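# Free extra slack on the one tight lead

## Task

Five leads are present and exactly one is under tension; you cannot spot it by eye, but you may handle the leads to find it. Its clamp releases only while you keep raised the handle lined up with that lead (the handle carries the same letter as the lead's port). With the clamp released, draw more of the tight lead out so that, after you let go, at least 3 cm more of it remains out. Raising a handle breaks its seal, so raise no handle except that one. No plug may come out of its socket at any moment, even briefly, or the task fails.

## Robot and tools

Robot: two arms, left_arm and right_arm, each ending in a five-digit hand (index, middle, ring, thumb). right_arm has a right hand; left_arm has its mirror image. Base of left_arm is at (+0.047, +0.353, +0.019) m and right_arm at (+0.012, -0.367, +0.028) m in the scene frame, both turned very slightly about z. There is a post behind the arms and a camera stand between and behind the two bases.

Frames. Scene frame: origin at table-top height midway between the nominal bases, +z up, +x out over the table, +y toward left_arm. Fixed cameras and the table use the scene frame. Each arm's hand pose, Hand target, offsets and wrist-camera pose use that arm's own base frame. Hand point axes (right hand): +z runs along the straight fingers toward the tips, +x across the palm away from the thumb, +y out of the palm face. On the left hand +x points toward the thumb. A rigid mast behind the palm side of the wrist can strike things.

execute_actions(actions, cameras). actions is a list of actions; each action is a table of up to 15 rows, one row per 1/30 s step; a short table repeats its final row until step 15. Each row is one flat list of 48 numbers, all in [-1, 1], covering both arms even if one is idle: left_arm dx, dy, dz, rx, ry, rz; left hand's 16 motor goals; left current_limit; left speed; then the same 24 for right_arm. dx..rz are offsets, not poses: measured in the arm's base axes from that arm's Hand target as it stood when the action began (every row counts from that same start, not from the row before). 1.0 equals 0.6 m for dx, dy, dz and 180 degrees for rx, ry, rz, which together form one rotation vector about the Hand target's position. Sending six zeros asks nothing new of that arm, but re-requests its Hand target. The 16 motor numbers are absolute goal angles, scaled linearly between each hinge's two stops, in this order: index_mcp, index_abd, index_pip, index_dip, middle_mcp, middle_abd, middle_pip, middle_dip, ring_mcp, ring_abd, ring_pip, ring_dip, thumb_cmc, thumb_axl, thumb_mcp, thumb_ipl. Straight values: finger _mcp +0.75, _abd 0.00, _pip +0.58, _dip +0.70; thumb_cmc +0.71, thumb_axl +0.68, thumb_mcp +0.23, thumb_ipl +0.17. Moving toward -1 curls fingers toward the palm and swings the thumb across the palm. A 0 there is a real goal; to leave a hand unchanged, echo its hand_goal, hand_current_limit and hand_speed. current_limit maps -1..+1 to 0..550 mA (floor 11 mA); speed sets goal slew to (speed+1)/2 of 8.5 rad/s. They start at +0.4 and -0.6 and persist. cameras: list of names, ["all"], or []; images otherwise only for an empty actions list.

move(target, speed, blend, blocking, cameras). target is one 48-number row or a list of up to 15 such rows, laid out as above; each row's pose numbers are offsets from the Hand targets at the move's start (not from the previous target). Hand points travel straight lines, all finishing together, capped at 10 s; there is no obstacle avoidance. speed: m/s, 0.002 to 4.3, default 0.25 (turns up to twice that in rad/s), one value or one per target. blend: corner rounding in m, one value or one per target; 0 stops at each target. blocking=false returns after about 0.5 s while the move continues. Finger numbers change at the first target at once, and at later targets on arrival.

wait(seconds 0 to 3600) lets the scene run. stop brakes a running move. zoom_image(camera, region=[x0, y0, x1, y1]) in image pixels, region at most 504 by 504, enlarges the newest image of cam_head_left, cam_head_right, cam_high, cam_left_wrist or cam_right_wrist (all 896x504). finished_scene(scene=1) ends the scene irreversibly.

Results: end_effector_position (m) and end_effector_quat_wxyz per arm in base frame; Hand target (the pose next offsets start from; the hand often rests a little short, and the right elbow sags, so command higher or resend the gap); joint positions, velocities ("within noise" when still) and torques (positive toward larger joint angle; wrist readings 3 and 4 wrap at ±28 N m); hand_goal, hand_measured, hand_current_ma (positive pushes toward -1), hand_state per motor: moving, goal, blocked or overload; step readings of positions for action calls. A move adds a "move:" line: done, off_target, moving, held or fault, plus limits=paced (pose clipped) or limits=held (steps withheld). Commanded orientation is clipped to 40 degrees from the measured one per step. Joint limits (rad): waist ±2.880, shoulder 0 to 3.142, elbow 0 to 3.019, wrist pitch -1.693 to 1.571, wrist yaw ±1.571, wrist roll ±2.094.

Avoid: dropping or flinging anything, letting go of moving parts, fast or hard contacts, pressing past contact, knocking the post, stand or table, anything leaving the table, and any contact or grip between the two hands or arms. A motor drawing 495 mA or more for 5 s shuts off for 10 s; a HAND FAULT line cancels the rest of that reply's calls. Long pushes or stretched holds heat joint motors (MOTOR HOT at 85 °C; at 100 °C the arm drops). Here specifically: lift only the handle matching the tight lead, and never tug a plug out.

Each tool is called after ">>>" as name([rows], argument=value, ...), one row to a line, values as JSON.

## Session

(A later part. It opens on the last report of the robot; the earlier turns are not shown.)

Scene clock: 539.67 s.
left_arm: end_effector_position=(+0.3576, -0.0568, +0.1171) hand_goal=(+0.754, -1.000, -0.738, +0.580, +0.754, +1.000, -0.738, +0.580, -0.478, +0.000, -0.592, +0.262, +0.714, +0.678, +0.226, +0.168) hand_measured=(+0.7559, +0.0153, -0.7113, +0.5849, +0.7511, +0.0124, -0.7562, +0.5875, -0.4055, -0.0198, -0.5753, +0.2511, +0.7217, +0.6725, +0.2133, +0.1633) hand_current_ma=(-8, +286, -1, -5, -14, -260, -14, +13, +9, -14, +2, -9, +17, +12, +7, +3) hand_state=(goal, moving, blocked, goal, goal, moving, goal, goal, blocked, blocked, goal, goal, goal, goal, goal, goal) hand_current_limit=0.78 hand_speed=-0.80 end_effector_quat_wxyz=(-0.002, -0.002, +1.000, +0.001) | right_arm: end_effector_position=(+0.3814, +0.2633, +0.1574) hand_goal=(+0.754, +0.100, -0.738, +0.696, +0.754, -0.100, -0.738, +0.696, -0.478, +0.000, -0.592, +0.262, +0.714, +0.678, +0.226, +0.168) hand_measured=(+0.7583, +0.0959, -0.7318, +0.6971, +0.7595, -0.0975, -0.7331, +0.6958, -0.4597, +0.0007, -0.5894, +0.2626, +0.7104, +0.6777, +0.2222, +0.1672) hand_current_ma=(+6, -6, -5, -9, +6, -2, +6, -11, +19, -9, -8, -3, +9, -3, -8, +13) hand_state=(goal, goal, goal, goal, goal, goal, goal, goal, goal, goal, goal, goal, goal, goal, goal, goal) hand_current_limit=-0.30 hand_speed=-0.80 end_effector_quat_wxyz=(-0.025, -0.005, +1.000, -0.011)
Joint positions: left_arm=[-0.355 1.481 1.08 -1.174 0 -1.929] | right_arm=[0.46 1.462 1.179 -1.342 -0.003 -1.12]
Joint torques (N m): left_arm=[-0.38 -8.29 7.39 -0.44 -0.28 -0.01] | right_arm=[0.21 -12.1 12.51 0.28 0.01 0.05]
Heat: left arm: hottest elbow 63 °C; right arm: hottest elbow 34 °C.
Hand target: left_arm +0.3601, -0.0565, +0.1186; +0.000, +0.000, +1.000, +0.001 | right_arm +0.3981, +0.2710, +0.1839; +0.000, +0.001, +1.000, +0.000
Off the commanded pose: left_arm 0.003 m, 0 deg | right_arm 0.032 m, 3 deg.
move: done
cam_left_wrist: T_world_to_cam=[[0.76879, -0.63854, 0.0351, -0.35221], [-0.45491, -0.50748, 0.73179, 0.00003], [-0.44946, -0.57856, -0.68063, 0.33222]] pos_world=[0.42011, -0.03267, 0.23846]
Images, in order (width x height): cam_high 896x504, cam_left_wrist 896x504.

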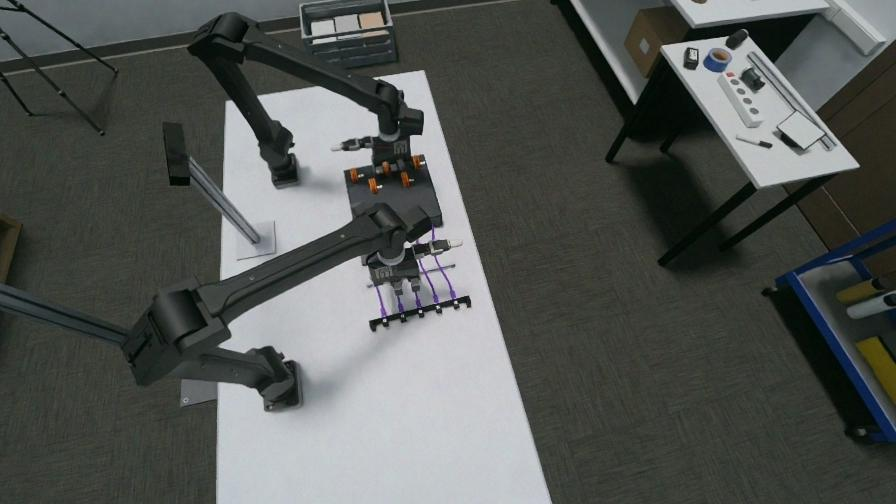

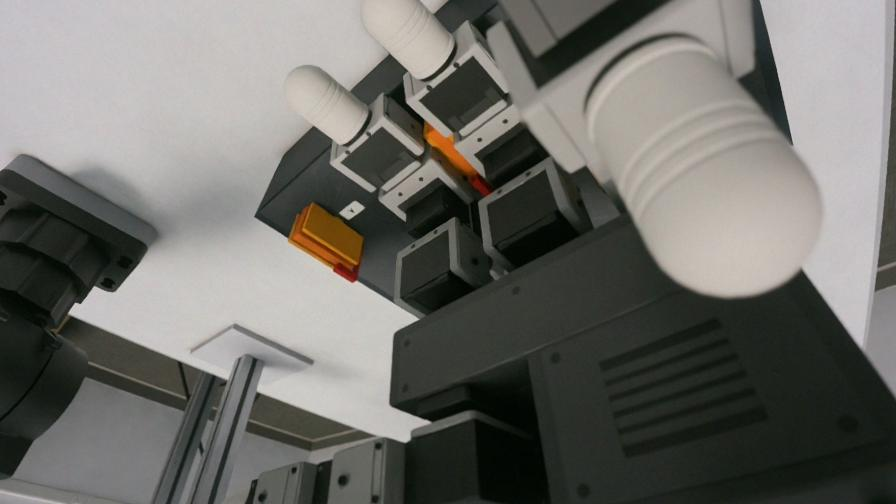

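>>> move(target=[0.01,-0.008,0.03,-0.004,-0.009,0,0.754,-1,-0.738,0.58,0.754,1,-0.738,0.58,-0.479,0,-0.592,0.261,0.714,0.678,0.226,0.168,0.78,-0.8,0,0,0,0,0,0,0.754,0.1,-0.738,0.696,0.754,-0.1,-0.738,0.696,-0.479,0,-0.592,0.261,0.714,0.678,0.226,0.168,-0.3,-0.8], speed=0.02, cameras=[])

>>> move(target=[0.0065,-0.0045,0.0133,-0.0023,-0.0055,0,0.754,-1,-0.738,0.58,0.754,1,-0.738,0.58,-0.479,0,-0.592,0.261,0.714,0.678,0.226,0.168,0.78,-0.8,0,0,0,0,0,0,0.754,0.1,-0.738,0.696,0.754,-0.1,-0.738,0.696,-0.479,0,-0.592,0.261,0.714,0.678,0.226,0.168,-0.3,-0.8], speed=0.02, cameras=["cam_left_wrist","cam_high"])

>>> zoom_image(camera="cam_left_wrist", region=[300, 0, 700, 240])

>>> zoom_image(camera="cam_high", region=[350, 140, 430, 200])

Scene clock: 541.37 s.
left_arm: end_effector_position=(+0.3561, -0.0563, +0.1174) hand_goal=(+0.754, -1.000, -0.738, +0.580, +0.754, +1.000, -0.738, +0.580, -0.478, +0.000, -0.592, +0.262, +0.714, +0.678, +0.226, +0.168) hand_measured=(+0.7559, +0.0095, -0.7113, +0.5862, +0.7535, +0.0153, -0.7601, +0.5888, -0.4055, -0.0213, -0.5740, +0.2511, +0.7217, +0.6735, +0.2133, +0.1633) hand_current_ma=(+0, +497, +5, -7, -9, -478, -12, +4, +16, -7, -12, -13, +5, +9, -9, +10) hand_state=(goal, blocked, blocked, goal, goal, blocked, blocked, goal, blocked, blocked, goal, goal, goal, goal, goal, goal) hand_current_limit=0.78 hand_speed=-0.80 end_effector_quat_wxyz=(-0.005, -0.002, +1.000, +0.002) | right_arm: end_effector_position=(+0.3814, +0.2633, +0.1574) hand_goal=(+0.754, +0.100, -0.738, +0.696, +0.754, -0.100, -0.738, +0.696, -0.478, +0.000, -0.592, +0.262, +0.714, +0.678, +0.226, +0.168) hand_measured=(+0.7583, +0.0959, -0.7318, +0.6971, +0.7583, -0.0960, -0.7318, +0.6958, -0.4597, +0.0007, -0.5907, +0.2613, +0.7104, +0.6777, +0.2222, +0.1681) hand_current_ma=(+10, -1, -10, -9, +4, -2, +0, -10, +18, -5, -6, -1, +8, -11, -7, +10) hand_state=(goal, goal, goal, goal, goal, goal, goal, goal, goal, goal, goal, goal, goal, goal, goal, goal) hand_current_limit=-0.30 hand_speed=-0.80 end_effector_quat_wxyz=(-0.025, -0.005, +1.000, -0.011)
Joint positions: left_arm=[-0.355 1.481 1.08 -1.179 0 -1.931] | right_arm=[0.46 1.462 1.179 -1.342 -0.003 -1.12]
Joint torques (N m): left_arm=[-1.32 -8.47 9.63 -1.2 -0.17 0.01] | right_arm=[0.15 -12.1 12.51 0.28 0 0.05]
Heat: left arm: hottest elbow 63 °C; right arm: hottest elbow 34 °C.
Hand target: left_arm +0.3661, -0.0613, +0.1367; +0.014, +0.000, +1.000, -0.006 | right_arm +0.3981, +0.2710, +0.1839; +0.000, +0.001, +1.000, +0.000
Off the commanded pose: left_arm 0.022 m, 2 deg | right_arm 0.032 m, 3 deg.
move: off_target (left_arm)

Scene clock: 542.07 s.
left_arm: end_effector_position=(+0.3561, -0.0564, +0.1174) hand_goal=(+0.754, -1.000, -0.738, +0.580, +0.754, +1.000, -0.738, +0.580, -0.478, +0.000, -0.592, +0.262, +0.714, +0.678, +0.226, +0.168) hand_measured=(+0.7559, +0.0080, -0.7113, +0.5862, +0.7535, +0.0153, -0.7601, +0.5888, -0.4055, -0.0198, -0.5753, +0.2511, +0.7217, +0.6735, +0.2123, +0.1633) hand_current_ma=(+12, +500, +1, -5, -11, -483, -1, +8, +19, -11, +5, +0, +10, -1, +7, +15) hand_state=(goal, blocked, blocked, goal, goal, blocked, blocked, goal, blocked, blocked, goal, goal, goal, goal, goal, goal) hand_current_limit=0.78 hand_speed=-0.80 end_effector_quat_wxyz=(-0.005, -0.003, +1.000, +0.002) | right_arm: end_effector_position=(+0.3814, +0.2633, +0.1574) hand_goal=(+0.754, +0.100, -0.738, +0.696, +0.754, -0.100, -0.738, +0.696, -0.478, +0.000, -0.592, +0.262, +0.714, +0.678, +0.226, +0.168) hand_measured=(+0.7583, +0.0959, -0.7305, +0.6971, +0.7595, -0.0960, -0.7331, +0.6958, -0.4585, +0.0007, -0.5907, +0.2613, +0.7104, +0.6777, +0.2222, +0.1672) hand_current_ma=(+8, -5, -5, -8, +6, -2, +5, -9, +25, -6, -5, -1, +10, -8, -8, +7) hand_state=(goal, goal, goal, goal, goal, goal, goal, goal, goal, goal, goal, goal, goal, goal, goal, goal) hand_current_limit=-0.30 hand_speed=-0.80 end_effector_quat_wxyz=(-0.025, -0.005, +1.000, -0.011)
Joint positions: left_arm=[-0.355 1.481 1.08 -1.179 0 -1.931] | right_arm=[0.46 1.462 1.179 -1.342 -0.003 -1.12]
Joint torques (N m): left_arm=[-1.38 -9.52 10.73 -1.1 -0.15 -0.03] | right_arm=[0.26 -12.1 12.52 0.28 0 0.05]
Heat: left arm: hottest elbow 63 °C; right arm: hottest elbow 34 °C.
Hand target: left_arm +0.3700, -0.0641, +0.1446; +0.023, +0.000, +1.000, -0.009 | right_arm +0.3981, +0.2710, +0.1839; +0.000, +0.001, +1.000, +0.000
Off the commanded pose: left_arm 0.032 m, 3 deg | right_arm 0.032 m, 3 deg.
move: off_target (left_arm)
cam_left_wrist: T_world_to_cam=[[0.77042, -0.63684, 0.02971, -0.35066], [-0.44982, -0.50997, 0.7332, -0.00278], [-0.45178, -0.57824, -0.67936, 0.33267]] pos_world=[0.4192, -0.03237, 0.23846]
Images, in order (width x height): cam_high 896x504, cam_left_wrist 896x504.

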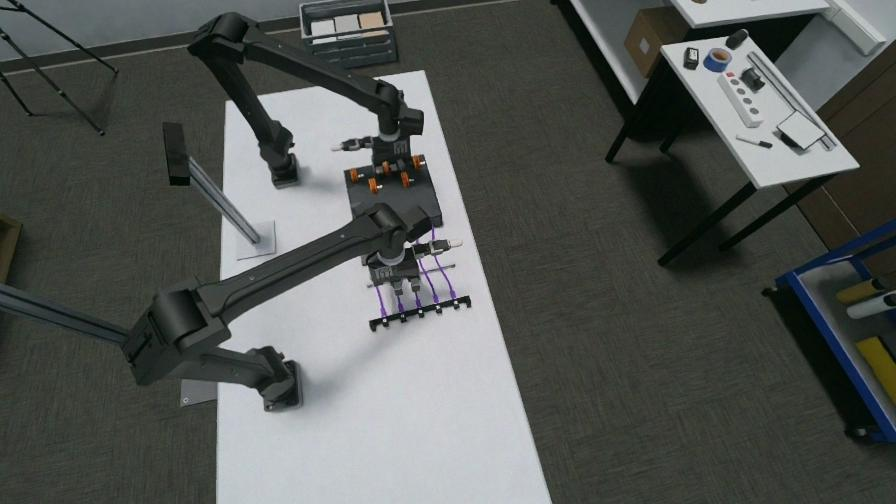

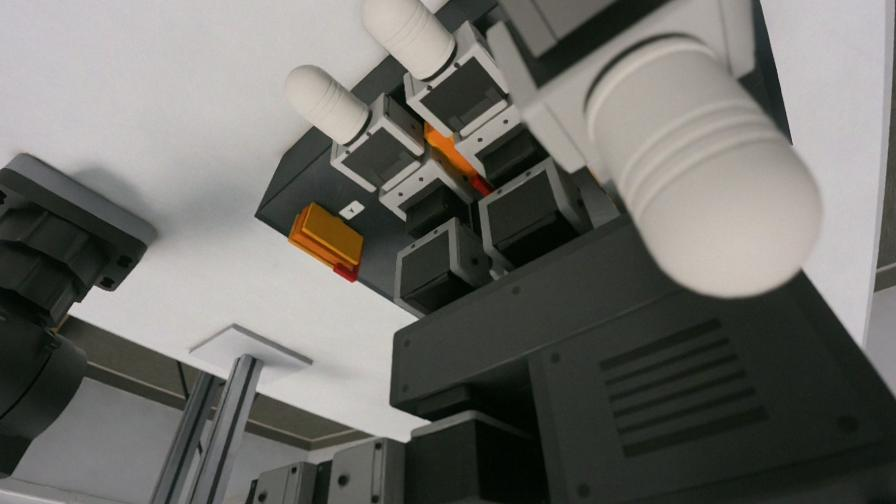

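Scaled by 1.260 from the camera's image (finer frame: 1280x720).

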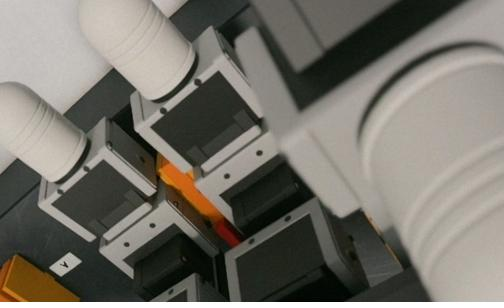

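Scaled by 6.300 from the camera's image (finer frame: 1280x720).

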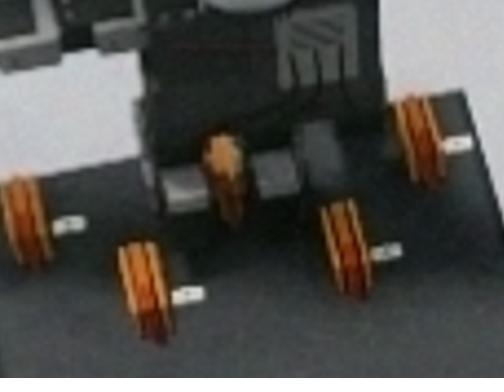

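>>> move(target=[0.0065,-0.0045,0.0133,-0.0023,-0.0055,0,0.754,-1,-0.738,0.58,0.754,1,-0.738,0.58,-0.479,0,-0.592,0.261,0.714,0.678,0.226,0.168,0.74,-0.8,0,0,0,0,0,0,0.754,0.1,-0.738,0.696,0.754,-0.1,-0.738,0.696,-0.479,0,-0.592,0.261,0.714,0.678,0.226,0.168,-0.3,-0.8], speed=0.03, cameras=[])

>>> move(target=[0.0065,-0.0045,0.0133,-0.0023,-0.0055,0,0.754,-1,-0.738,0.58,0.754,1,-0.738,0.58,-0.479,0,-0.592,0.261,0.714,0.678,0.226,0.168,0.74,-0.8,0,0,0,0,0,0,0.754,0.1,-0.738,0.696,0.754,-0.1,-0.738,0.696,-0.479,0,-0.592,0.261,0.714,0.678,0.226,0.168,-0.3,-0.8], speed=0.03, cameras=["cam_left_wrist"])

Scene clock: 543.07 s.
left_arm: end_effector_position=(+0.3559, -0.0563, +0.1175) hand_goal=(+0.754, -1.000, -0.738, +0.580, +0.754, +1.000, -0.738, +0.580, -0.478, +0.000, -0.592, +0.262, +0.714, +0.678, +0.226, +0.168) hand_measured=(+0.7571, +0.0080, -0.7113, +0.5862, +0.7547, +0.0153, -0.7601, +0.5888, -0.4067, -0.0198, -0.5753, +0.2511, +0.7205, +0.6725, +0.2133, +0.1633) hand_current_ma=(+11, +491, -1, +2, -19, -476, -6, +3, +15, -4, -3, +0, +0, +9, -2, +2) hand_state=(goal, blocked, blocked, goal, goal, blocked, blocked, goal, blocked, blocked, goal, goal, goal, goal, goal, goal) hand_current_limit=0.74 hand_speed=-0.80 end_effector_quat_wxyz=(-0.005, -0.003, +1.000, +0.002) | right_arm: end_effector_position=(+0.3814, +0.2633, +0.1574) hand_goal=(+0.754, +0.100, -0.738, +0.696, +0.754, -0.100, -0.738, +0.696, -0.478, +0.000, -0.592, +0.262, +0.714, +0.678, +0.226, +0.168) hand_measured=(+0.7583, +0.0959, -0.7305, +0.6958, +0.7583, -0.0960, -0.7318, +0.6958, -0.4597, +0.0007, -0.5907, +0.2613, +0.7104, +0.6767, +0.2222, +0.1681) hand_current_ma=(+10, -1, -7, -6, +6, -2, +7, -12, +20, -4, -4, +2, +9, -11, -9, +10) hand_state=(goal, goal, goal, goal, goal, goal, goal, goal, goal, goal, goal, goal, goal, goal, goal, goal) hand_current_limit=-0.30 hand_speed=-0.80 end_effector_quat_wxyz=(-0.025, -0.005, +1.000, -0.011)
Joint positions: left_arm=[-0.355 1.481 1.08 -1.18 0 -1.932] | right_arm=[0.46 1.462 1.179 -1.342 -0.003 -1.12]
Joint torques (N m): left_arm=[-1.38 -10.75 11.84 -1.39 -0.13 -0.04] | right_arm=[0.26 -12.1 12.53 0.28 0.01 0.05]
Heat: left arm: hottest elbow 63 °C; right arm: hottest elbow 34 °C.
Hand target: left_arm +0.3739, -0.0667, +0.1526; +0.031, +0.000, +0.999, -0.013 | right_arm +0.3981, +0.2710, +0.1839; +0.000, +0.001, +1.000, +0.000
Off the commanded pose: left_arm 0.041 m, 4 deg | right_arm 0.032 m, 3 deg.
move: off_target (left_arm)

Scene clock: 543.60 s.
left_arm: end_effector_position=(+0.3558, -0.0568, +0.1179) hand_goal=(+0.754, -1.000, -0.738, +0.580, +0.754, +1.000, -0.738, +0.580, -0.478, +0.000, -0.592, +0.262, +0.714, +0.678, +0.226, +0.168) hand_measured=(+0.7595, +0.0080, -0.7113, +0.5862, +0.7571, +0.0153, -0.7601, +0.5888, -0.4055, -0.0198, -0.5740, +0.2511, +0.7217, +0.6725, +0.2133, +0.1633) hand_current_ma=(-5, +484, +2, -10, -3, -466, -9, +3, +14, -6, -5, +11, +21, +12, +0, +0) hand_state=(goal, blocked, blocked, goal, goal, blocked, blocked, goal, blocked, blocked, goal, goal, goal, goal, goal, goal) hand_current_limit=0.74 hand_speed=-0.80 end_effector_quat_wxyz=(-0.004, -0.003, +1.000, +0.002) | right_arm: end_effector_position=(+0.3814, +0.2633, +0.1574) hand_goal=(+0.754, +0.100, -0.738, +0.696, +0.754, -0.100, -0.738, +0.696, -0.478, +0.000, -0.592, +0.262, +0.714, +0.678, +0.226, +0.168) hand_measured=(+0.7583, +0.0959, -0.7318, +0.6971, +0.7595, -0.0975, -0.7318, +0.6958, -0.4597, +0.0021, -0.5907, +0.2613, +0.7104, +0.6767, +0.2222, +0.1672) hand_current_ma=(+6, -7, -7, -6, +6, -3, +5, -9, +25, -5, -3, -1, +8, -6, -8, +8) hand_state=(goal, goal, goal, goal, goal, goal, goal, goal, goal, goal, goal, goal, goal, goal, goal, goal) hand_current_limit=-0.30 hand_speed=-0.80 end_effector_quat_wxyz=(-0.025, -0.005, +1.000, -0.011)
Joint positions: left_arm=[-0.356 1.48 1.08 -1.18 0 -1.933] | right_arm=[0.46 1.462 1.179 -1.342 -0.003 -1.12]
Joint torques (N m): left_arm=[-1.49 -11.11 13.01 -1.61 -0.1 -0.05] | right_arm=[0.15 -12.16 12.53 0.28 0 0.05]
Heat: left arm: hottest elbow 63 °C; right arm: hottest elbow 34 °C.
Hand target: left_arm +0.3778, -0.0695, +0.1606; +0.040, +0.000, +0.999, -0.017 | right_arm +0.3981, +0.2710, +0.1839; +0.000, +0.001, +1.000, +0.000
Off the commanded pose: left_arm 0.050 m, 5 deg | right_arm 0.032 m, 3 deg.
move: off_target (left_arm)
cam_left_wrist: T_world_to_cam=[[0.77061, -0.63657, 0.03073, -0.35088], [-0.45042, -0.50988, 0.7329, -0.00323], [-0.45087, -0.57862, -0.67964, 0.3324]] pos_world=[0.4188, -0.03267, 0.23906]

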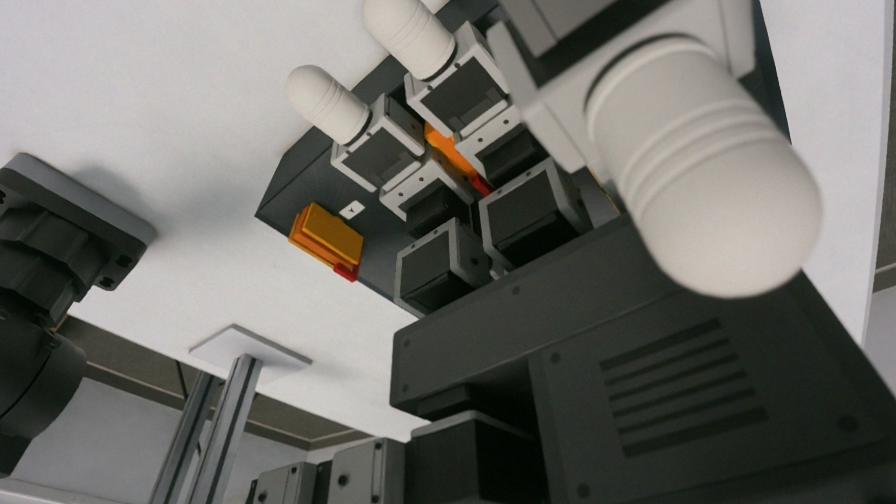

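>>> move(target=[0.0065,-0.0045,0.0133,-0.0023,-0.0055,0,0.754,-1,-0.738,0.58,0.754,1,-0.738,0.58,-0.479,0,-0.592,0.261,0.714,0.678,0.226,0.168,0.74,-0.8,0,0,0,0,0,0,0.754,0.1,-0.738,0.696,0.754,-0.1,-0.738,0.696,-0.479,0,-0.592,0.261,0.714,0.678,0.226,0.168,-0.3,-0.8], speed=0.03, cameras=[])

>>> move(target=[0.0065,-0.0045,0.0133,-0.0023,-0.0055,0,0.754,-1,-0.738,0.58,0.754,1,-0.738,0.58,-0.479,0,-0.592,0.261,0.714,0.678,0.226,0.168,0.74,-0.8,0,0,0,0,0,0,0.754,0.1,-0.738,0.696,0.754,-0.1,-0.738,0.696,-0.479,0,-0.592,0.261,0.714,0.678,0.226,0.168,-0.3,-0.8], speed=0.03, cameras=["cam_left_wrist","cam_high"])

>>> zoom_image(camera="cam_left_wrist", region=[380, 60, 580, 210])

>>> zoom_image(camera="cam_high", region=[350, 140, 430, 200])

Scene clock: 544.80 s.
left_arm: end_effector_position=(+0.3559, -0.0574, +0.1191) hand_goal=(+0.754, -1.000, -0.738, +0.580, +0.754, +1.000, -0.738, +0.580, -0.478, +0.000, -0.592, +0.262, +0.714, +0.678, +0.226, +0.168) hand_measured=(+0.7607, +0.0080, -0.7113, +0.5862, +0.7571, +0.0168, -0.7601, +0.5888, -0.4067, -0.0198, -0.5753, +0.2511, +0.7217, +0.6725, +0.2133, +0.1633) hand_current_ma=(+9, +479, -3, +0, -23, -465, -12, +15, +21, -7, +2, -13, +20, -1, -6, +2) hand_state=(goal, blocked, blocked, goal, goal, blocked, blocked, goal, blocked, blocked, goal, goal, goal, goal, goal, goal) hand_current_limit=0.74 hand_speed=-0.80 end_effector_quat_wxyz=(-0.004, -0.002, +1.000, +0.002) | right_arm: end_effector_position=(+0.3814, +0.2633, +0.1574) hand_goal=(+0.754, +0.100, -0.738, +0.696, +0.754, -0.100, -0.738, +0.696, -0.478, +0.000, -0.592, +0.262, +0.714, +0.678, +0.226, +0.168) hand_measured=(+0.7583, +0.0974, -0.7305, +0.6971, +0.7583, -0.0960, -0.7318, +0.6958, -0.4597, +0.0007, -0.5907, +0.2613, +0.7104, +0.6777, +0.2222, +0.1672) hand_current_ma=(+7, -1, -12, -11, +10, -5, +6, -9, +21, -4, -2, -1, +5, -7, -6, +9) hand_state=(goal, goal, goal, goal, goal, goal, goal, goal, goal, goal, goal, goal, goal, goal, goal, goal) hand_current_limit=-0.30 hand_speed=-0.80 end_effector_quat_wxyz=(-0.025, -0.005, +1.000, -0.011)
Joint positions: left_arm=[-0.358 1.48 1.083 -1.183 0 -1.934] | right_arm=[0.46 1.462 1.179 -1.342 -0.003 -1.12]
Joint torques (N m): left_arm=[-1.9 -11.87 13.52 -1.77 -0.07 -0.05] | right_arm=[0.21 -12.1 12.52 0.28 0 0.05]
Heat: left arm: hottest elbow 63 °C; right arm: hottest elbow 34 °C.
Hand target: left_arm +0.3818, -0.0722, +0.1685; +0.049, +0.000, +0.999, -0.020 | right_arm +0.3981, +0.2710, +0.1839; +0.000, +0.001, +1.000, +0.000
Off the commanded pose: left_arm 0.058 m, 7 deg | right_arm 0.032 m, 3 deg.
move: off_target (left_arm)

Scene clock: 545.33 s.
left_arm: end_effector_position=(+0.3559, -0.0578, +0.1195) hand_goal=(+0.754, -1.000, -0.738, +0.580, +0.754, +1.000, -0.738, +0.580, -0.478, +0.000, -0.592, +0.262, +0.714, +0.678, +0.226, +0.168) hand_measured=(+0.7619, +0.0080, -0.7113, +0.5862, +0.7583, +0.0168, -0.7588, +0.5888, -0.4055, -0.0213, -0.5740, +0.2511, +0.7217, +0.6725, +0.2133, +0.1624) hand_current_ma=(+0, +484, -1, -2, -8, -465, -8, +11, +15, -6, +7, -9, +14, +11, -4, -2) hand_state=(goal, blocked, blocked, goal, goal, blocked, blocked, goal, blocked, blocked, goal, goal, goal, goal, goal, goal) hand_current_limit=0.74 hand_speed=-0.80 end_effector_quat_wxyz=(-0.004, -0.002, +1.000, +0.002) | right_arm: end_effector_position=(+0.3814, +0.2633, +0.1574) hand_goal=(+0.754, +0.100, -0.738, +0.696, +0.754, -0.100, -0.738, +0.696, -0.478, +0.000, -0.592, +0.262, +0.714, +0.678, +0.226, +0.168) hand_measured=(+0.7583, +0.0959, -0.7305, +0.6971, +0.7583, -0.0975, -0.7331, +0.6958, -0.4597, +0.0007, -0.5894, +0.2626, +0.7104, +0.6777, +0.2222, +0.1672) hand_current_ma=(+9, -3, -8, -11, +7, -5, +4, -10, +22, -4, -2, -1, +9, -6, -7, +9) hand_state=(goal, goal, goal, goal, goal, goal, goal, goal, goal, goal, goal, goal, goal, goal, goal, goal) hand_current_limit=-0.30 hand_speed=-0.80 end_effector_quat_wxyz=(-0.025, -0.005, +1.000, -0.011)
Joint positions: left_arm=[-0.359 1.479 1.084 -1.184 0 -1.934] | right_arm=[0.46 1.462 1.179 -1.342 -0.003 -1.12]
Joint torques (N m): left_arm=[-2.02 -12.22 14.56 -1.72 -0.03 -0.08] | right_arm=[0.15 -12.04 12.52 0.29 0 0.05]
Heat: left arm: hottest elbow 63 °C; right arm: hottest elbow 34 °C.
Hand target: left_arm +0.3856, -0.0748, +0.1766; +0.057, +0.000, +0.998, -0.024 | right_arm +0.3981, +0.2710, +0.1839; +0.000, +0.001, +1.000, +0.000
Off the commanded pose: left_arm 0.067 m, 8 deg | right_arm 0.032 m, 3 deg.
move: off_target (left_arm)
cam_left_wrist: T_world_to_cam=[[0.77016, -0.63711, 0.03076, -0.35148], [-0.4508, -0.50954, 0.73291, -0.0047], [-0.45127, -0.57832, -0.67963, 0.33313]] pos_world=[0.4189, -0.03367, 0.24066]
Images, in order (width x height): cam_high 896x504, cam_left_wrist 896x504.

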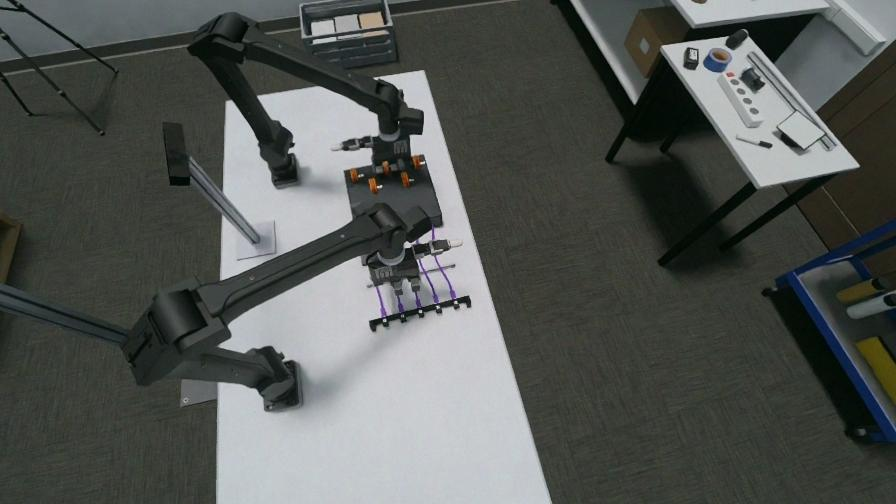

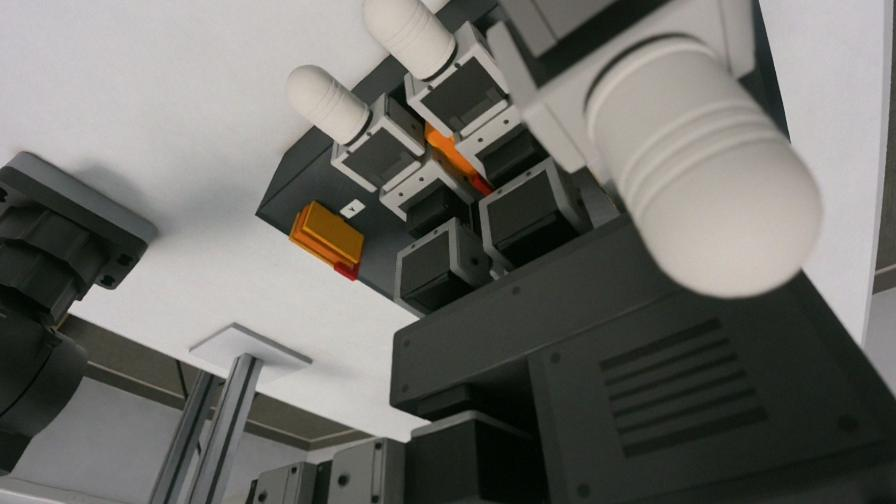

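Scaled by 2.520 from the camera's image (finer frame: 1280x720).

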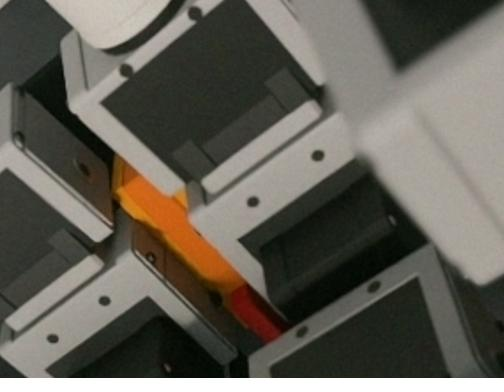

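Scaled by 6.300 from the camera's image (finer frame: 1280x720).

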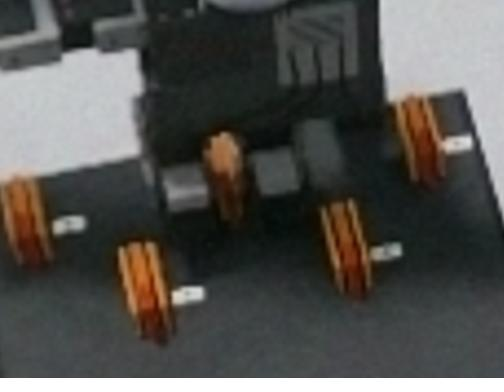

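>>> move(target=[0.0065,-0.0045,0.0133,-0.0023,-0.0055,0,0.754,-1,-0.738,0.58,0.754,1,-0.738,0.58,-0.479,0,-0.592,0.261,0.714,0.678,0.226,0.168,0.74,-0.8,0,0,0,0,0,0,0.754,0.1,-0.738,0.696,0.754,-0.1,-0.738,0.696,-0.479,0,-0.592,0.261,0.714,0.678,0.226,0.168,-0.3,-0.8], speed=0.03, cameras=[])

>>> move(target=[0.0065,-0.0045,0.0133,-0.0023,-0.0055,0,0.754,-1,-0.738,0.58,0.754,1,-0.738,0.58,-0.479,0,-0.592,0.261,0.714,0.678,0.226,0.168,0.74,-0.8,0,0,0,0,0,0,0.754,0.1,-0.738,0.696,0.754,-0.1,-0.738,0.696,-0.479,0,-0.592,0.261,0.714,0.678,0.226,0.168,-0.3,-0.8], speed=0.03, cameras=["cam_left_wrist","cam_high"])

>>> zoom_image(camera="cam_left_wrist", region=[380, 60, 580, 210])

>>> zoom_image(camera="cam_high", region=[350, 140, 430, 200])

Scene clock: 546.53 s.
left_arm: end_effector_position=(+0.3560, -0.0578, +0.1199) hand_goal=(+0.754, -1.000, -0.738, +0.580, +0.754, +1.000, -0.738, +0.580, -0.478, +0.000, -0.592, +0.262, +0.714, +0.678, +0.226, +0.168) hand_measured=(+0.7619, +0.0080, -0.7100, +0.5862, +0.7595, +0.0153, -0.7575, +0.5888, -0.4067, -0.0198, -0.5753, +0.2511, +0.7217, +0.6725, +0.2133, +0.1633) hand_current_ma=(+6, +481, -6, -3, -16, -467, -3, +3, +10, -5, -7, +2, +16, +14, +5, +9) hand_state=(goal, blocked, blocked, goal, goal, blocked, goal, goal, blocked, blocked, goal, goal, goal, goal, goal, goal) hand_current_limit=0.74 hand_speed=-0.80 end_effector_quat_wxyz=(-0.004, -0.003, +1.000, +0.002) | right_arm: end_effector_position=(+0.3814, +0.2633, +0.1574) hand_goal=(+0.754, +0.100, -0.738, +0.696, +0.754, -0.100, -0.738, +0.696, -0.478, +0.000, -0.592, +0.262, +0.714, +0.678, +0.226, +0.168) hand_measured=(+0.7583, +0.0959, -0.7305, +0.6971, +0.7583, -0.0960, -0.7318, +0.6958, -0.4597, +0.0007, -0.5894, +0.2613, +0.7104, +0.6767, +0.2222, +0.1681) hand_current_ma=(+5, -6, -10, -10, +7, -4, +0, -10, +25, -7, -2, -2, +10, -9, -9, +11) hand_state=(goal, goal, goal, goal, goal, goal, goal, goal, goal, goal, goal, goal, goal, goal, goal, goal) hand_current_limit=-0.30 hand_speed=-0.80 end_effector_quat_wxyz=(-0.025, -0.005, +1.000, -0.011)
Joint positions: left_arm=[-0.359 1.479 1.085 -1.185 0 -1.936] | right_arm=[0.46 1.462 1.179 -1.342 -0.003 -1.12]
Joint torques (N m): left_arm=[-2.08 -13.16 15.27 -1.8 -0.03 -0.02] | right_arm=[0.21 -12.1 12.52 0.28 0 0.05]
Heat: left arm: hottest elbow 63 °C; right arm: hottest elbow 34 °C.
Hand target: left_arm +0.3895, -0.0775, +0.1846; +0.066, +0.000, +0.997, -0.027 | right_arm +0.3981, +0.2710, +0.1839; +0.000, +0.001, +1.000, +0.000
Off the commanded pose: left_arm 0.075 m, 9 deg | right_arm 0.032 m, 3 deg.
move: off_target (left_arm)

Scene clock: 547.07 s.
left_arm: end_effector_position=(+0.3563, -0.0581, +0.1203) hand_goal=(+0.754, -1.000, -0.738, +0.580, +0.754, +1.000, -0.738, +0.580, -0.478, +0.000, -0.592, +0.262, +0.714, +0.678, +0.226, +0.168) hand_measured=(+0.7607, +0.0080, -0.7100, +0.5849, +0.7583, +0.0153, -0.7562, +0.5888, -0.4055, -0.0213, -0.5753, +0.2511, +0.7217, +0.6714, +0.2133, +0.1633) hand_current_ma=(+0, +487, -7, +2, -9, -471, -11, +10, +26, -14, +6, -6, -4, +3, +0, +5) hand_state=(goal, blocked, blocked, goal, goal, blocked, goal, goal, blocked, blocked, goal, goal, goal, goal, goal, goal) hand_current_limit=0.74 hand_speed=-0.80 end_effector_quat_wxyz=(-0.004, -0.003, +1.000, +0.001) | right_arm: end_effector_position=(+0.3814, +0.2633, +0.1574) hand_goal=(+0.754, +0.100, -0.738, +0.696, +0.754, -0.100, -0.738, +0.696, -0.478, +0.000, -0.592, +0.262, +0.714, +0.678, +0.226, +0.168) hand_measured=(+0.7583, +0.0959, -0.7305, +0.6971, +0.7595, -0.0960, -0.7331, +0.6958, -0.4597, +0.0007, -0.5907, +0.2613, +0.7104, +0.6777, +0.2222, +0.1672) hand_current_ma=(+8, -4, -4, -8, +13, -2, -1, -8, +21, -7, -7, -2, +8, -5, -9, +10) hand_state=(goal, goal, goal, goal, goal, goal, goal, goal, goal, goal, goal, goal, goal, goal, goal, goal) hand_current_limit=-0.30 hand_speed=-0.80 end_effector_quat_wxyz=(-0.025, -0.005, +1.000, -0.011)
Joint positions: left_arm=[-0.359 1.479 1.086 -1.186 0 -1.936] | right_arm=[0.46 1.462 1.179 -1.342 -0.003 -1.12]
Joint torques (N m): left_arm=[-2.32 -13.98 16.27 -1.91 0.01 -0.09] | right_arm=[0.21 -12.1 12.53 0.29 0.01 0.05]
Heat: left arm: hottest elbow 63 °C; right arm: hottest elbow 34 °C.
Hand target: left_arm +0.3935, -0.0802, +0.1926; +0.075, +0.000, +0.997, -0.031 | right_arm +0.3981, +0.2710, +0.1839; +0.000, +0.001, +1.000, +0.000
Off the commanded pose: left_arm 0.084 m, 10 deg | right_arm 0.032 m, 3 deg.
move: off_target (left_arm)
cam_left_wrist: T_world_to_cam=[[0.77086, -0.63622, 0.03155, -0.3523], [-0.4508, -0.50986, 0.73269, -0.00531], [-0.45007, -0.57902, -0.67983, 0.33311]] pos_world=[0.4191, -0.03397, 0.24146]
Images, in order (width x height): cam_high 896x504, cam_left_wrist 896x504.

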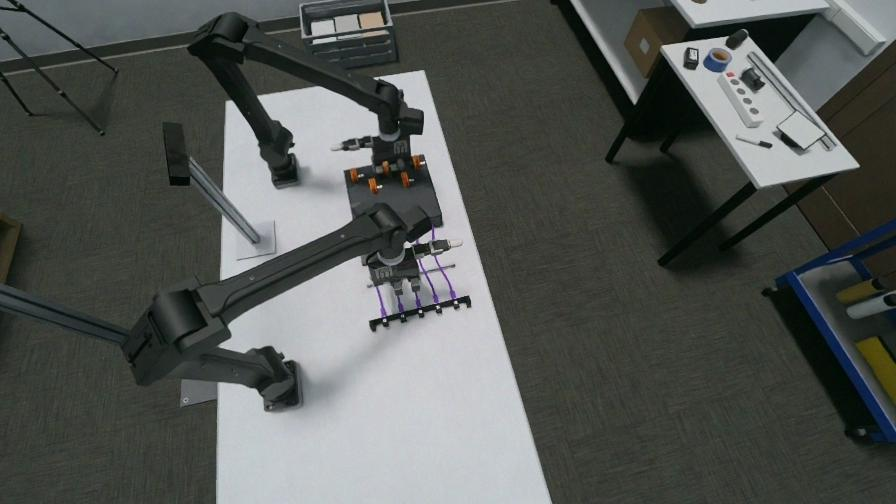

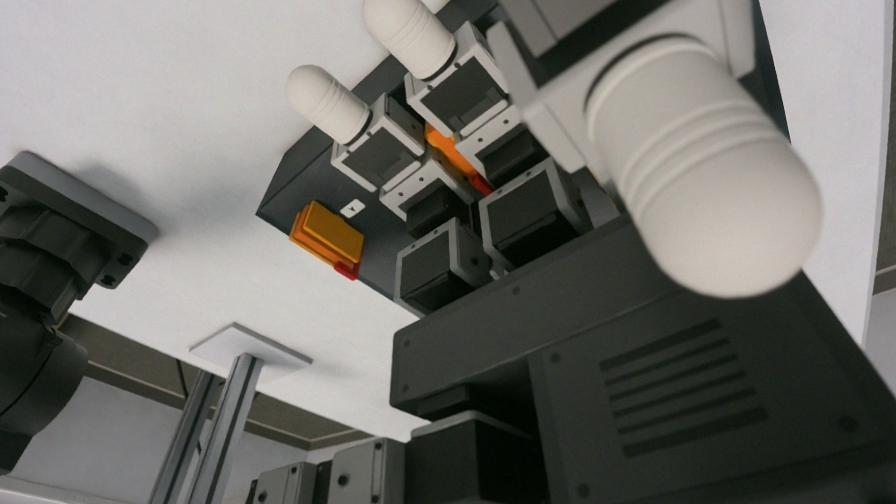

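Scaled by 2.520 from the camera's image (finer frame: 1280x720).

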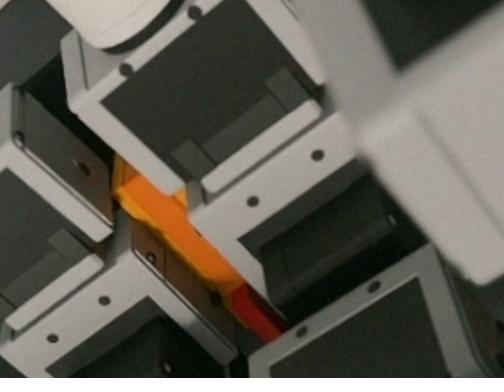

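Scaled by 6.300 from the camera's image (finer frame: 1280x720).

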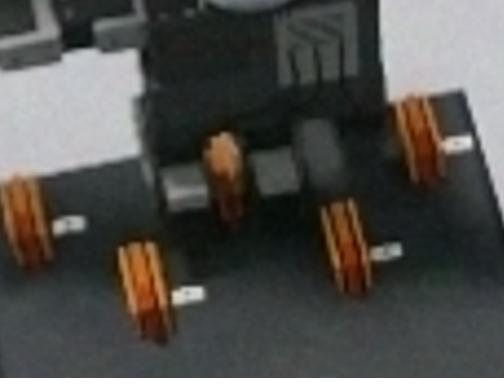

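>>> move(target=[0.0065,-0.0045,0.0133,-0.0023,-0.0055,0,0.754,-1,-0.738,0.58,0.754,1,-0.738,0.58,-0.479,0,-0.592,0.261,0.714,0.678,0.226,0.168,0.74,-0.8,0,0,0,0,0,0,0.754,0.1,-0.738,0.696,0.754,-0.1,-0.738,0.696,-0.479,0,-0.592,0.261,0.714,0.678,0.226,0.168,-0.3,-0.8], speed=0.03, cameras=[])

>>> move(target=[0.0065,-0.0045,0.0133,-0.0023,-0.0055,0,0.754,-1,-0.738,0.58,0.754,1,-0.738,0.58,-0.479,0,-0.592,0.261,0.714,0.678,0.226,0.168,0.74,-0.8,0,0,0,0,0,0,0.754,0.1,-0.738,0.696,0.754,-0.1,-0.738,0.696,-0.479,0,-0.592,0.261,0.714,0.678,0.226,0.168,-0.3,-0.8], speed=0.03, cameras=["cam_left_wrist","cam_high"])

>>> zoom_image(camera="cam_left_wrist", region=[380, 60, 580, 210])

>>> zoom_image(camera="cam_high", region=[350, 140, 430, 200])

Scene clock: 548.90 s.
left_arm: end_effector_position=(+0.3579, -0.0594, +0.1400) hand_goal=(+0.754, -1.000, -0.738, +0.580, +0.754, +1.000, -0.738, +0.580, -0.478, +0.000, -0.592, +0.262, +0.714, +0.678, +0.226, +0.168) hand_measured=(+0.7752, -0.1165, -0.6715, +0.5760, +0.7776, +0.1882, -0.7023, +0.5888, -0.4115, -0.0110, -0.5766, +0.2511, +0.7167, +0.6725, +0.2104, +0.1624) hand_current_ma=(+26, +418, -1, +7, -6, -339, -11, +7, +12, -1, +7, -2, +5, +17, +11, +6) hand_state=(blocked, blocked, blocked, goal, blocked, blocked, blocked, goal, blocked, goal, goal, goal, goal, goal, goal, goal) hand_current_limit=0.74 hand_speed=-0.80 end_effector_quat_wxyz=(+0.005, -0.003, +1.000, -0.002) | right_arm: end_effector_position=(+0.3814, +0.2633, +0.1574) hand_goal=(+0.754, +0.100, -0.738, +0.696, +0.754, -0.100, -0.738, +0.696, -0.478, +0.000, -0.592, +0.262, +0.714, +0.678, +0.226, +0.168) hand_measured=(+0.7583, +0.0974, -0.7305, +0.6971, +0.7595, -0.0975, -0.7318, +0.6958, -0.4597, +0.0007, -0.5894, +0.2613, +0.7104, +0.6777, +0.2222, +0.1681) hand_current_ma=(+10, +0, -3, -7, +11, -5, +1, -8, +23, -10, -6, +1, +6, -7, -7, +12) hand_state=(goal, goal, goal, goal, goal, goal, goal, goal, goal, goal, goal, goal, goal, goal, goal, goal) hand_current_limit=-0.30 hand_speed=-0.80 end_effector_quat_wxyz=(-0.025, -0.005, +1.000, -0.011)
Joint positions: left_arm=[-0.361 1.452 1.114 -1.222 -0.001 -1.938] | right_arm=[0.46 1.462 1.179 -1.342 -0.003 -1.12]
Joint torques (N m): left_arm=[-2.84 -11.63 16.12 -0.5 0.06 -0.15] | right_arm=[0.15 -12.1 12.52 0.28 0 0.05]
Heat: left arm: hottest elbow 64 °C; right arm: hottest elbow 34 °C.
Hand target: left_arm +0.3973, -0.0829, +0.2005; +0.083, +0.000, +0.996, -0.035 | right_arm +0.3981, +0.2710, +0.1839; +0.000, +0.001, +1.000, +0.000
Off the commanded pose: left_arm 0.076 m, 10 deg | right_arm 0.032 m, 3 deg.
move: off_target (left_arm)

Scene clock: 549.43 s.
left_arm: end_effector_position=(+0.3581, -0.0594, +0.1405) hand_goal=(+0.754, -1.000, -0.738, +0.580, +0.754, +1.000, -0.738, +0.580, -0.478, +0.000, -0.592, +0.262, +0.714, +0.678, +0.226, +0.168) hand_measured=(+0.7752, -0.1165, -0.6638, +0.5760, +0.7764, +0.1882, -0.6959, +0.5888, -0.4127, -0.0140, -0.5753, +0.2511, +0.7167, +0.6725, +0.2113, +0.1633) hand_current_ma=(+18, +409, +11, -2, -9, -350, +4, +8, +9, -5, +0, -6, +6, +8, +0, +6) hand_state=(blocked, blocked, blocked, goal, blocked, blocked, blocked, goal, blocked, goal, goal, goal, goal, goal, goal, goal) hand_current_limit=0.74 hand_speed=-0.80 end_effector_quat_wxyz=(+0.006, -0.003, +1.000, -0.002) | right_arm: end_effector_position=(+0.3814, +0.2633, +0.1574) hand_goal=(+0.754, +0.100, -0.738, +0.696, +0.754, -0.100, -0.738, +0.696, -0.478, +0.000, -0.592, +0.262, +0.714, +0.678, +0.226, +0.168) hand_measured=(+0.7595, +0.0959, -0.7305, +0.6971, +0.7583, -0.0975, -0.7318, +0.6958, -0.4585, +0.0021, -0.5907, +0.2613, +0.7104, +0.6767, +0.2222, +0.1681) hand_current_ma=(+9, -4, -6, -8, +11, +1, +2, -7, +25, -4, -9, -2, +7, -7, -10, +9) hand_state=(goal, goal, goal, goal, goal, goal, goal, goal, goal, goal, goal, goal, goal, goal, goal, goal) hand_current_limit=-0.30 hand_speed=-0.80 end_effector_quat_wxyz=(-0.025, -0.005, +1.000, -0.011)
Joint positions: left_arm=[-0.361 1.452 1.116 -1.223 -0.001 -1.938] | right_arm=[0.46 1.462 1.179 -1.342 -0.003 -1.12]
Joint torques (N m): left_arm=[-2.08 -12.51 16.9 -0.77 0.05 -0.11] | right_arm=[0.21 -12.1 12.53 0.28 0 0.05]
Heat: left arm: hottest elbow 64 °C; right arm: hottest elbow 34 °C.
Hand target: left_arm +0.4013, -0.0856, +0.2085; +0.092, +0.000, +0.995, -0.038 | right_arm +0.3981, +0.2710, +0.1839; +0.000, +0.001, +1.000, +0.000
Off the commanded pose: left_arm 0.085 m, 11 deg | right_arm 0.032 m, 3 deg.
move: off_target (left_arm)
cam_left_wrist: T_world_to_cam=[[0.77009, -0.63598, 0.04985, -0.35754], [-0.46458, -0.50556, 0.72703, -0.01399], [-0.43717, -0.58304, -0.68479, 0.34283]] pos_world=[0.41871, -0.03457, 0.26277]
Images, in order (width x height): cam_high 896x504, cam_left_wrist 896x504.

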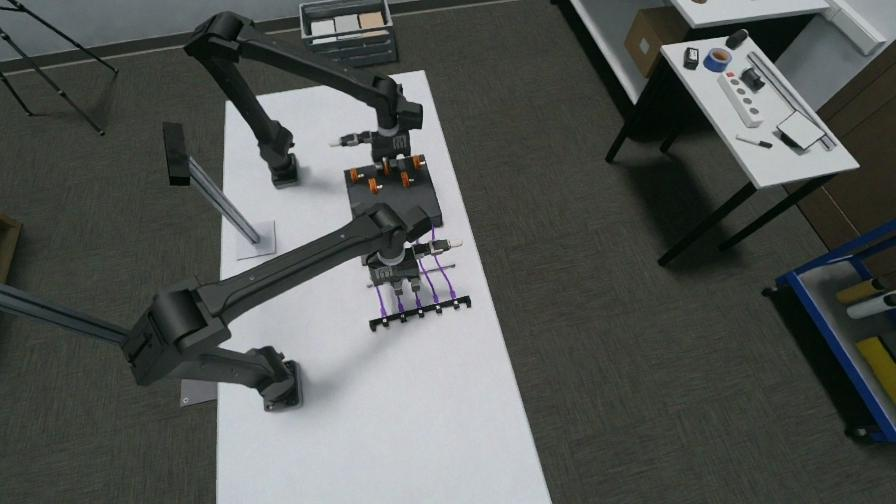

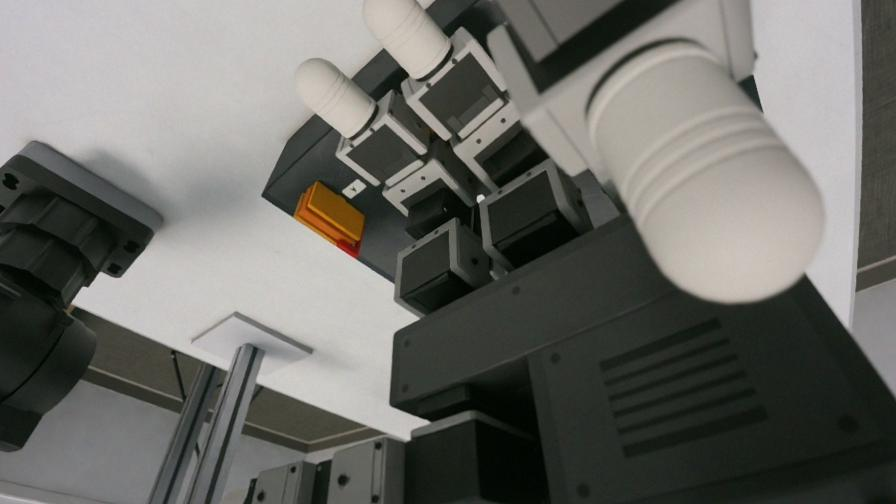

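Scaled by 2.520 from the camera's image (finer frame: 1280x720).

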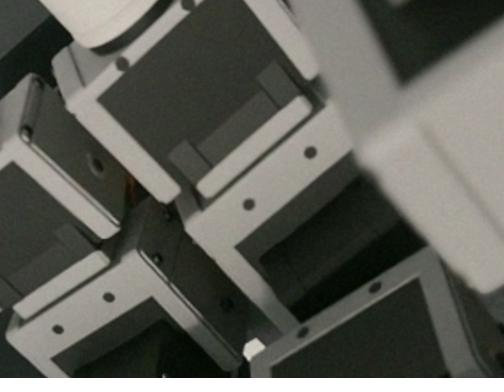

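Scaled by 6.300 from the camera's image (finer frame: 1280x720).

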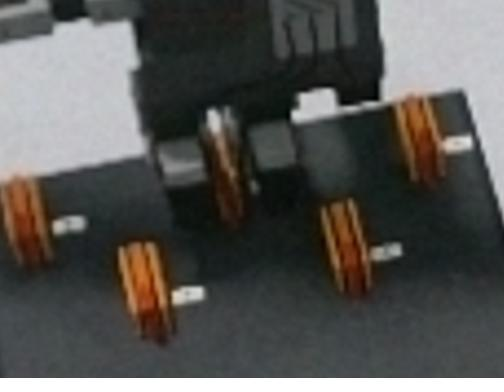

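>>> execute_actions(actions=[], cameras=["cam_head_left","cam_head_right","cam_high"])

>>> zoom_image(camera="cam_head_right", region=[220, 210, 320, 340])

>>> zoom_image(camera="cam_head_left", region=[200, 210, 300, 340])

>>> zoom_image(camera="cam_high", region=[370, 150, 410, 180])

Scene clock: 550.20 s.
left_arm: end_effector_position=(+0.3581, -0.0594, +0.1405) hand_goal=(+0.754, -1.000, -0.738, +0.580, +0.754, +1.000, -0.738, +0.580, -0.478, +0.000, -0.592, +0.262, +0.714, +0.678, +0.226, +0.168) hand_measured=(+0.7740, -0.1165, -0.6625, +0.5760, +0.7776, +0.1882, -0.6959, +0.5888, -0.4127, -0.0125, -0.5753, +0.2511, +0.7167, +0.6725, +0.2113, +0.1624) hand_current_ma=(+7, +420, +6, -4, -9, -351, +6, +2, +11, -13, -3, +4, +1, +2, +6, +4) hand_state=(blocked, blocked, blocked, goal, blocked, blocked, blocked, goal, blocked, goal, goal, goal, goal, goal, goal, goal) hand_current_limit=0.74 hand_speed=-0.80 end_effector_quat_wxyz=(+0.006, -0.003, +1.000, -0.002) | right_arm: end_effector_position=(+0.3814, +0.2633, +0.1574) hand_goal=(+0.754, +0.100, -0.738, +0.696, +0.754, -0.100, -0.738, +0.696, -0.478, +0.000, -0.592, +0.262, +0.714, +0.678, +0.226, +0.168) hand_measured=(+0.7583, +0.0959, -0.7305, +0.6971, +0.7583, -0.0975, -0.7318, +0.6958, -0.4597, +0.0007, -0.5907, +0.2613, +0.7104, +0.6767, +0.2222, +0.1672) hand_current_ma=(+8, -3, -9, -11, +8, -1, +8, -7, +21, -8, -7, +0, +8, -5, -12, +10) hand_state=(goal, goal, goal, goal, goal, goal, goal, goal, goal, goal, goal, goal, goal, goal, goal, goal) hand_current_limit=-0.30 hand_speed=-0.80 end_effector_quat_wxyz=(-0.025, -0.005, +1.000, -0.011)
Joint positions: left_arm=[-0.361 1.452 1.116 -1.223 -0.001 -1.938] | right_arm=[0.46 1.462 1.179 -1.342 -0.003 -1.12]
Joint velocities: within noise
Joint torques (N m): left_arm=[-3.02 -12.69 17.09 -0.81 0.06 -0.11] | right_arm=[0.15 -12.1 12.52 0.29 0 0.05]
Heat: left arm: hottest elbow 64 °C; right arm: hottest elbow 34 °C.
Hand target: left_arm +0.4013, -0.0856, +0.2085; +0.092, +0.000, +0.995, -0.038 | right_arm +0.3981, +0.2710, +0.1839; +0.000, +0.001, +1.000, +0.000
Off the commanded pose: left_arm 0.085 m, 11 deg | right_arm 0.032 m, 3 deg.
Images, in order (width x height): cam_head_left 896x504, cam_head_right 896x504, cam_high 896x504.

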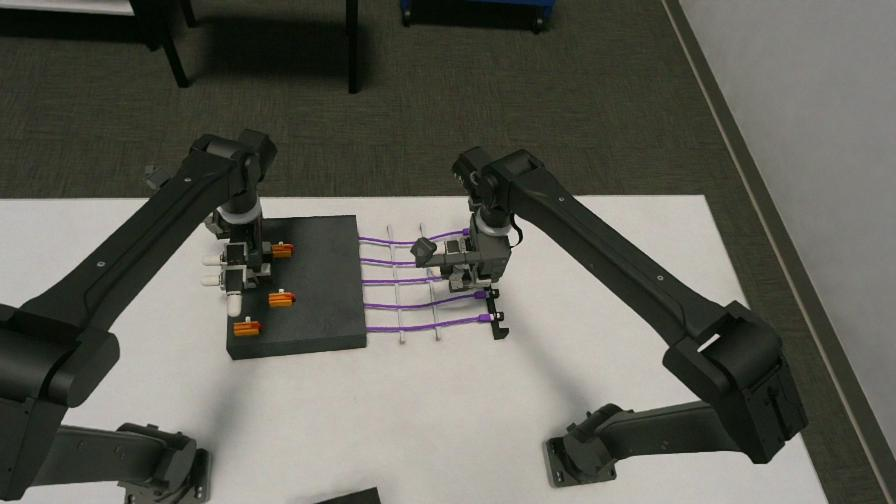

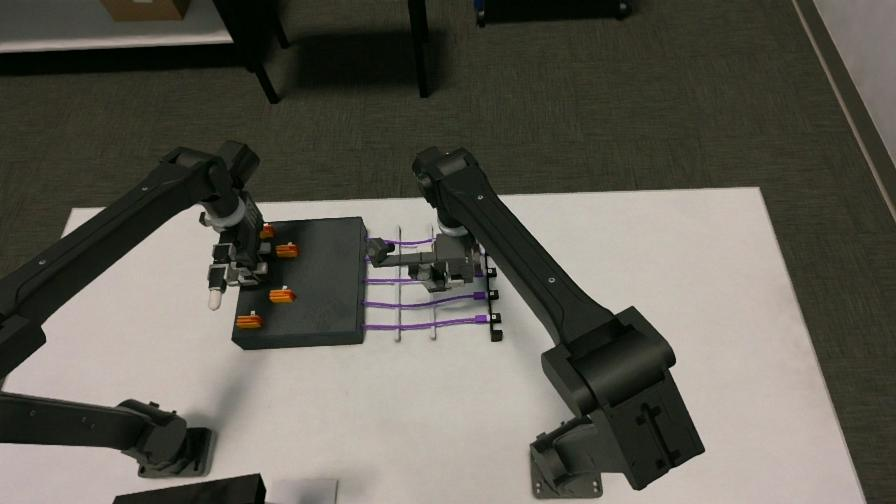

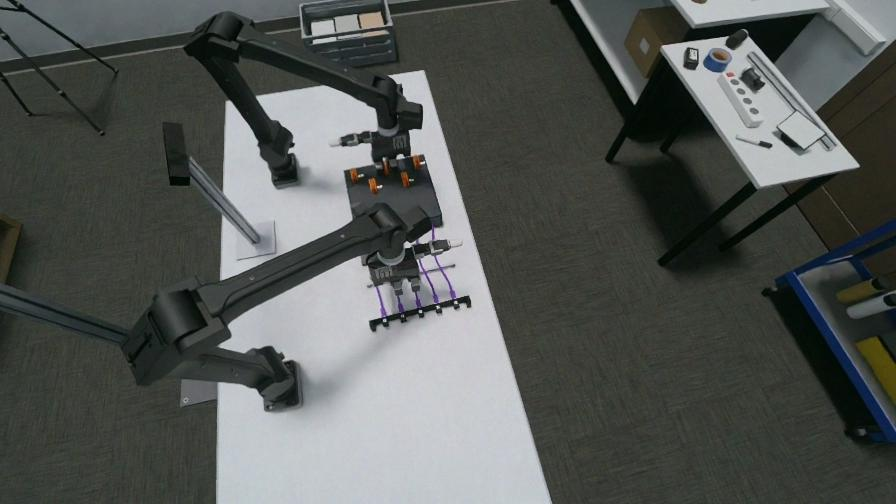

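Scaled by 3.877 from the camera's image (finer frame: 1280x720).

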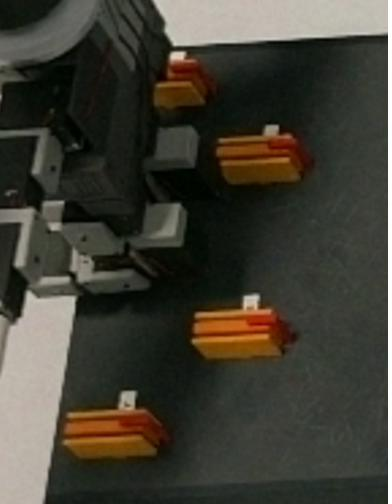

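Scaled by 3.877 from the camera's image (finer frame: 1280x720).

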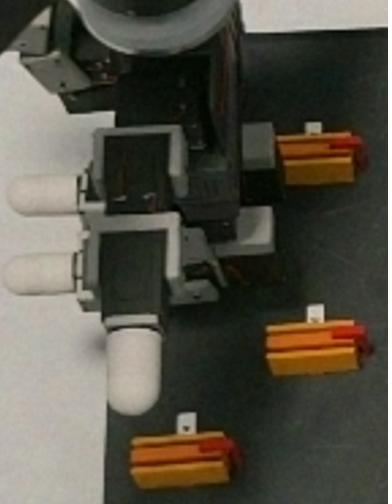

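Scaled by 12.600 from the camera's image (finer frame: 1280x720).

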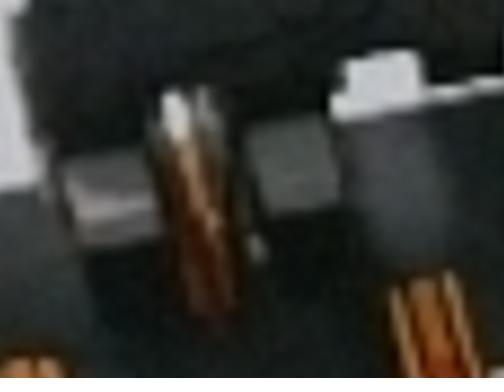

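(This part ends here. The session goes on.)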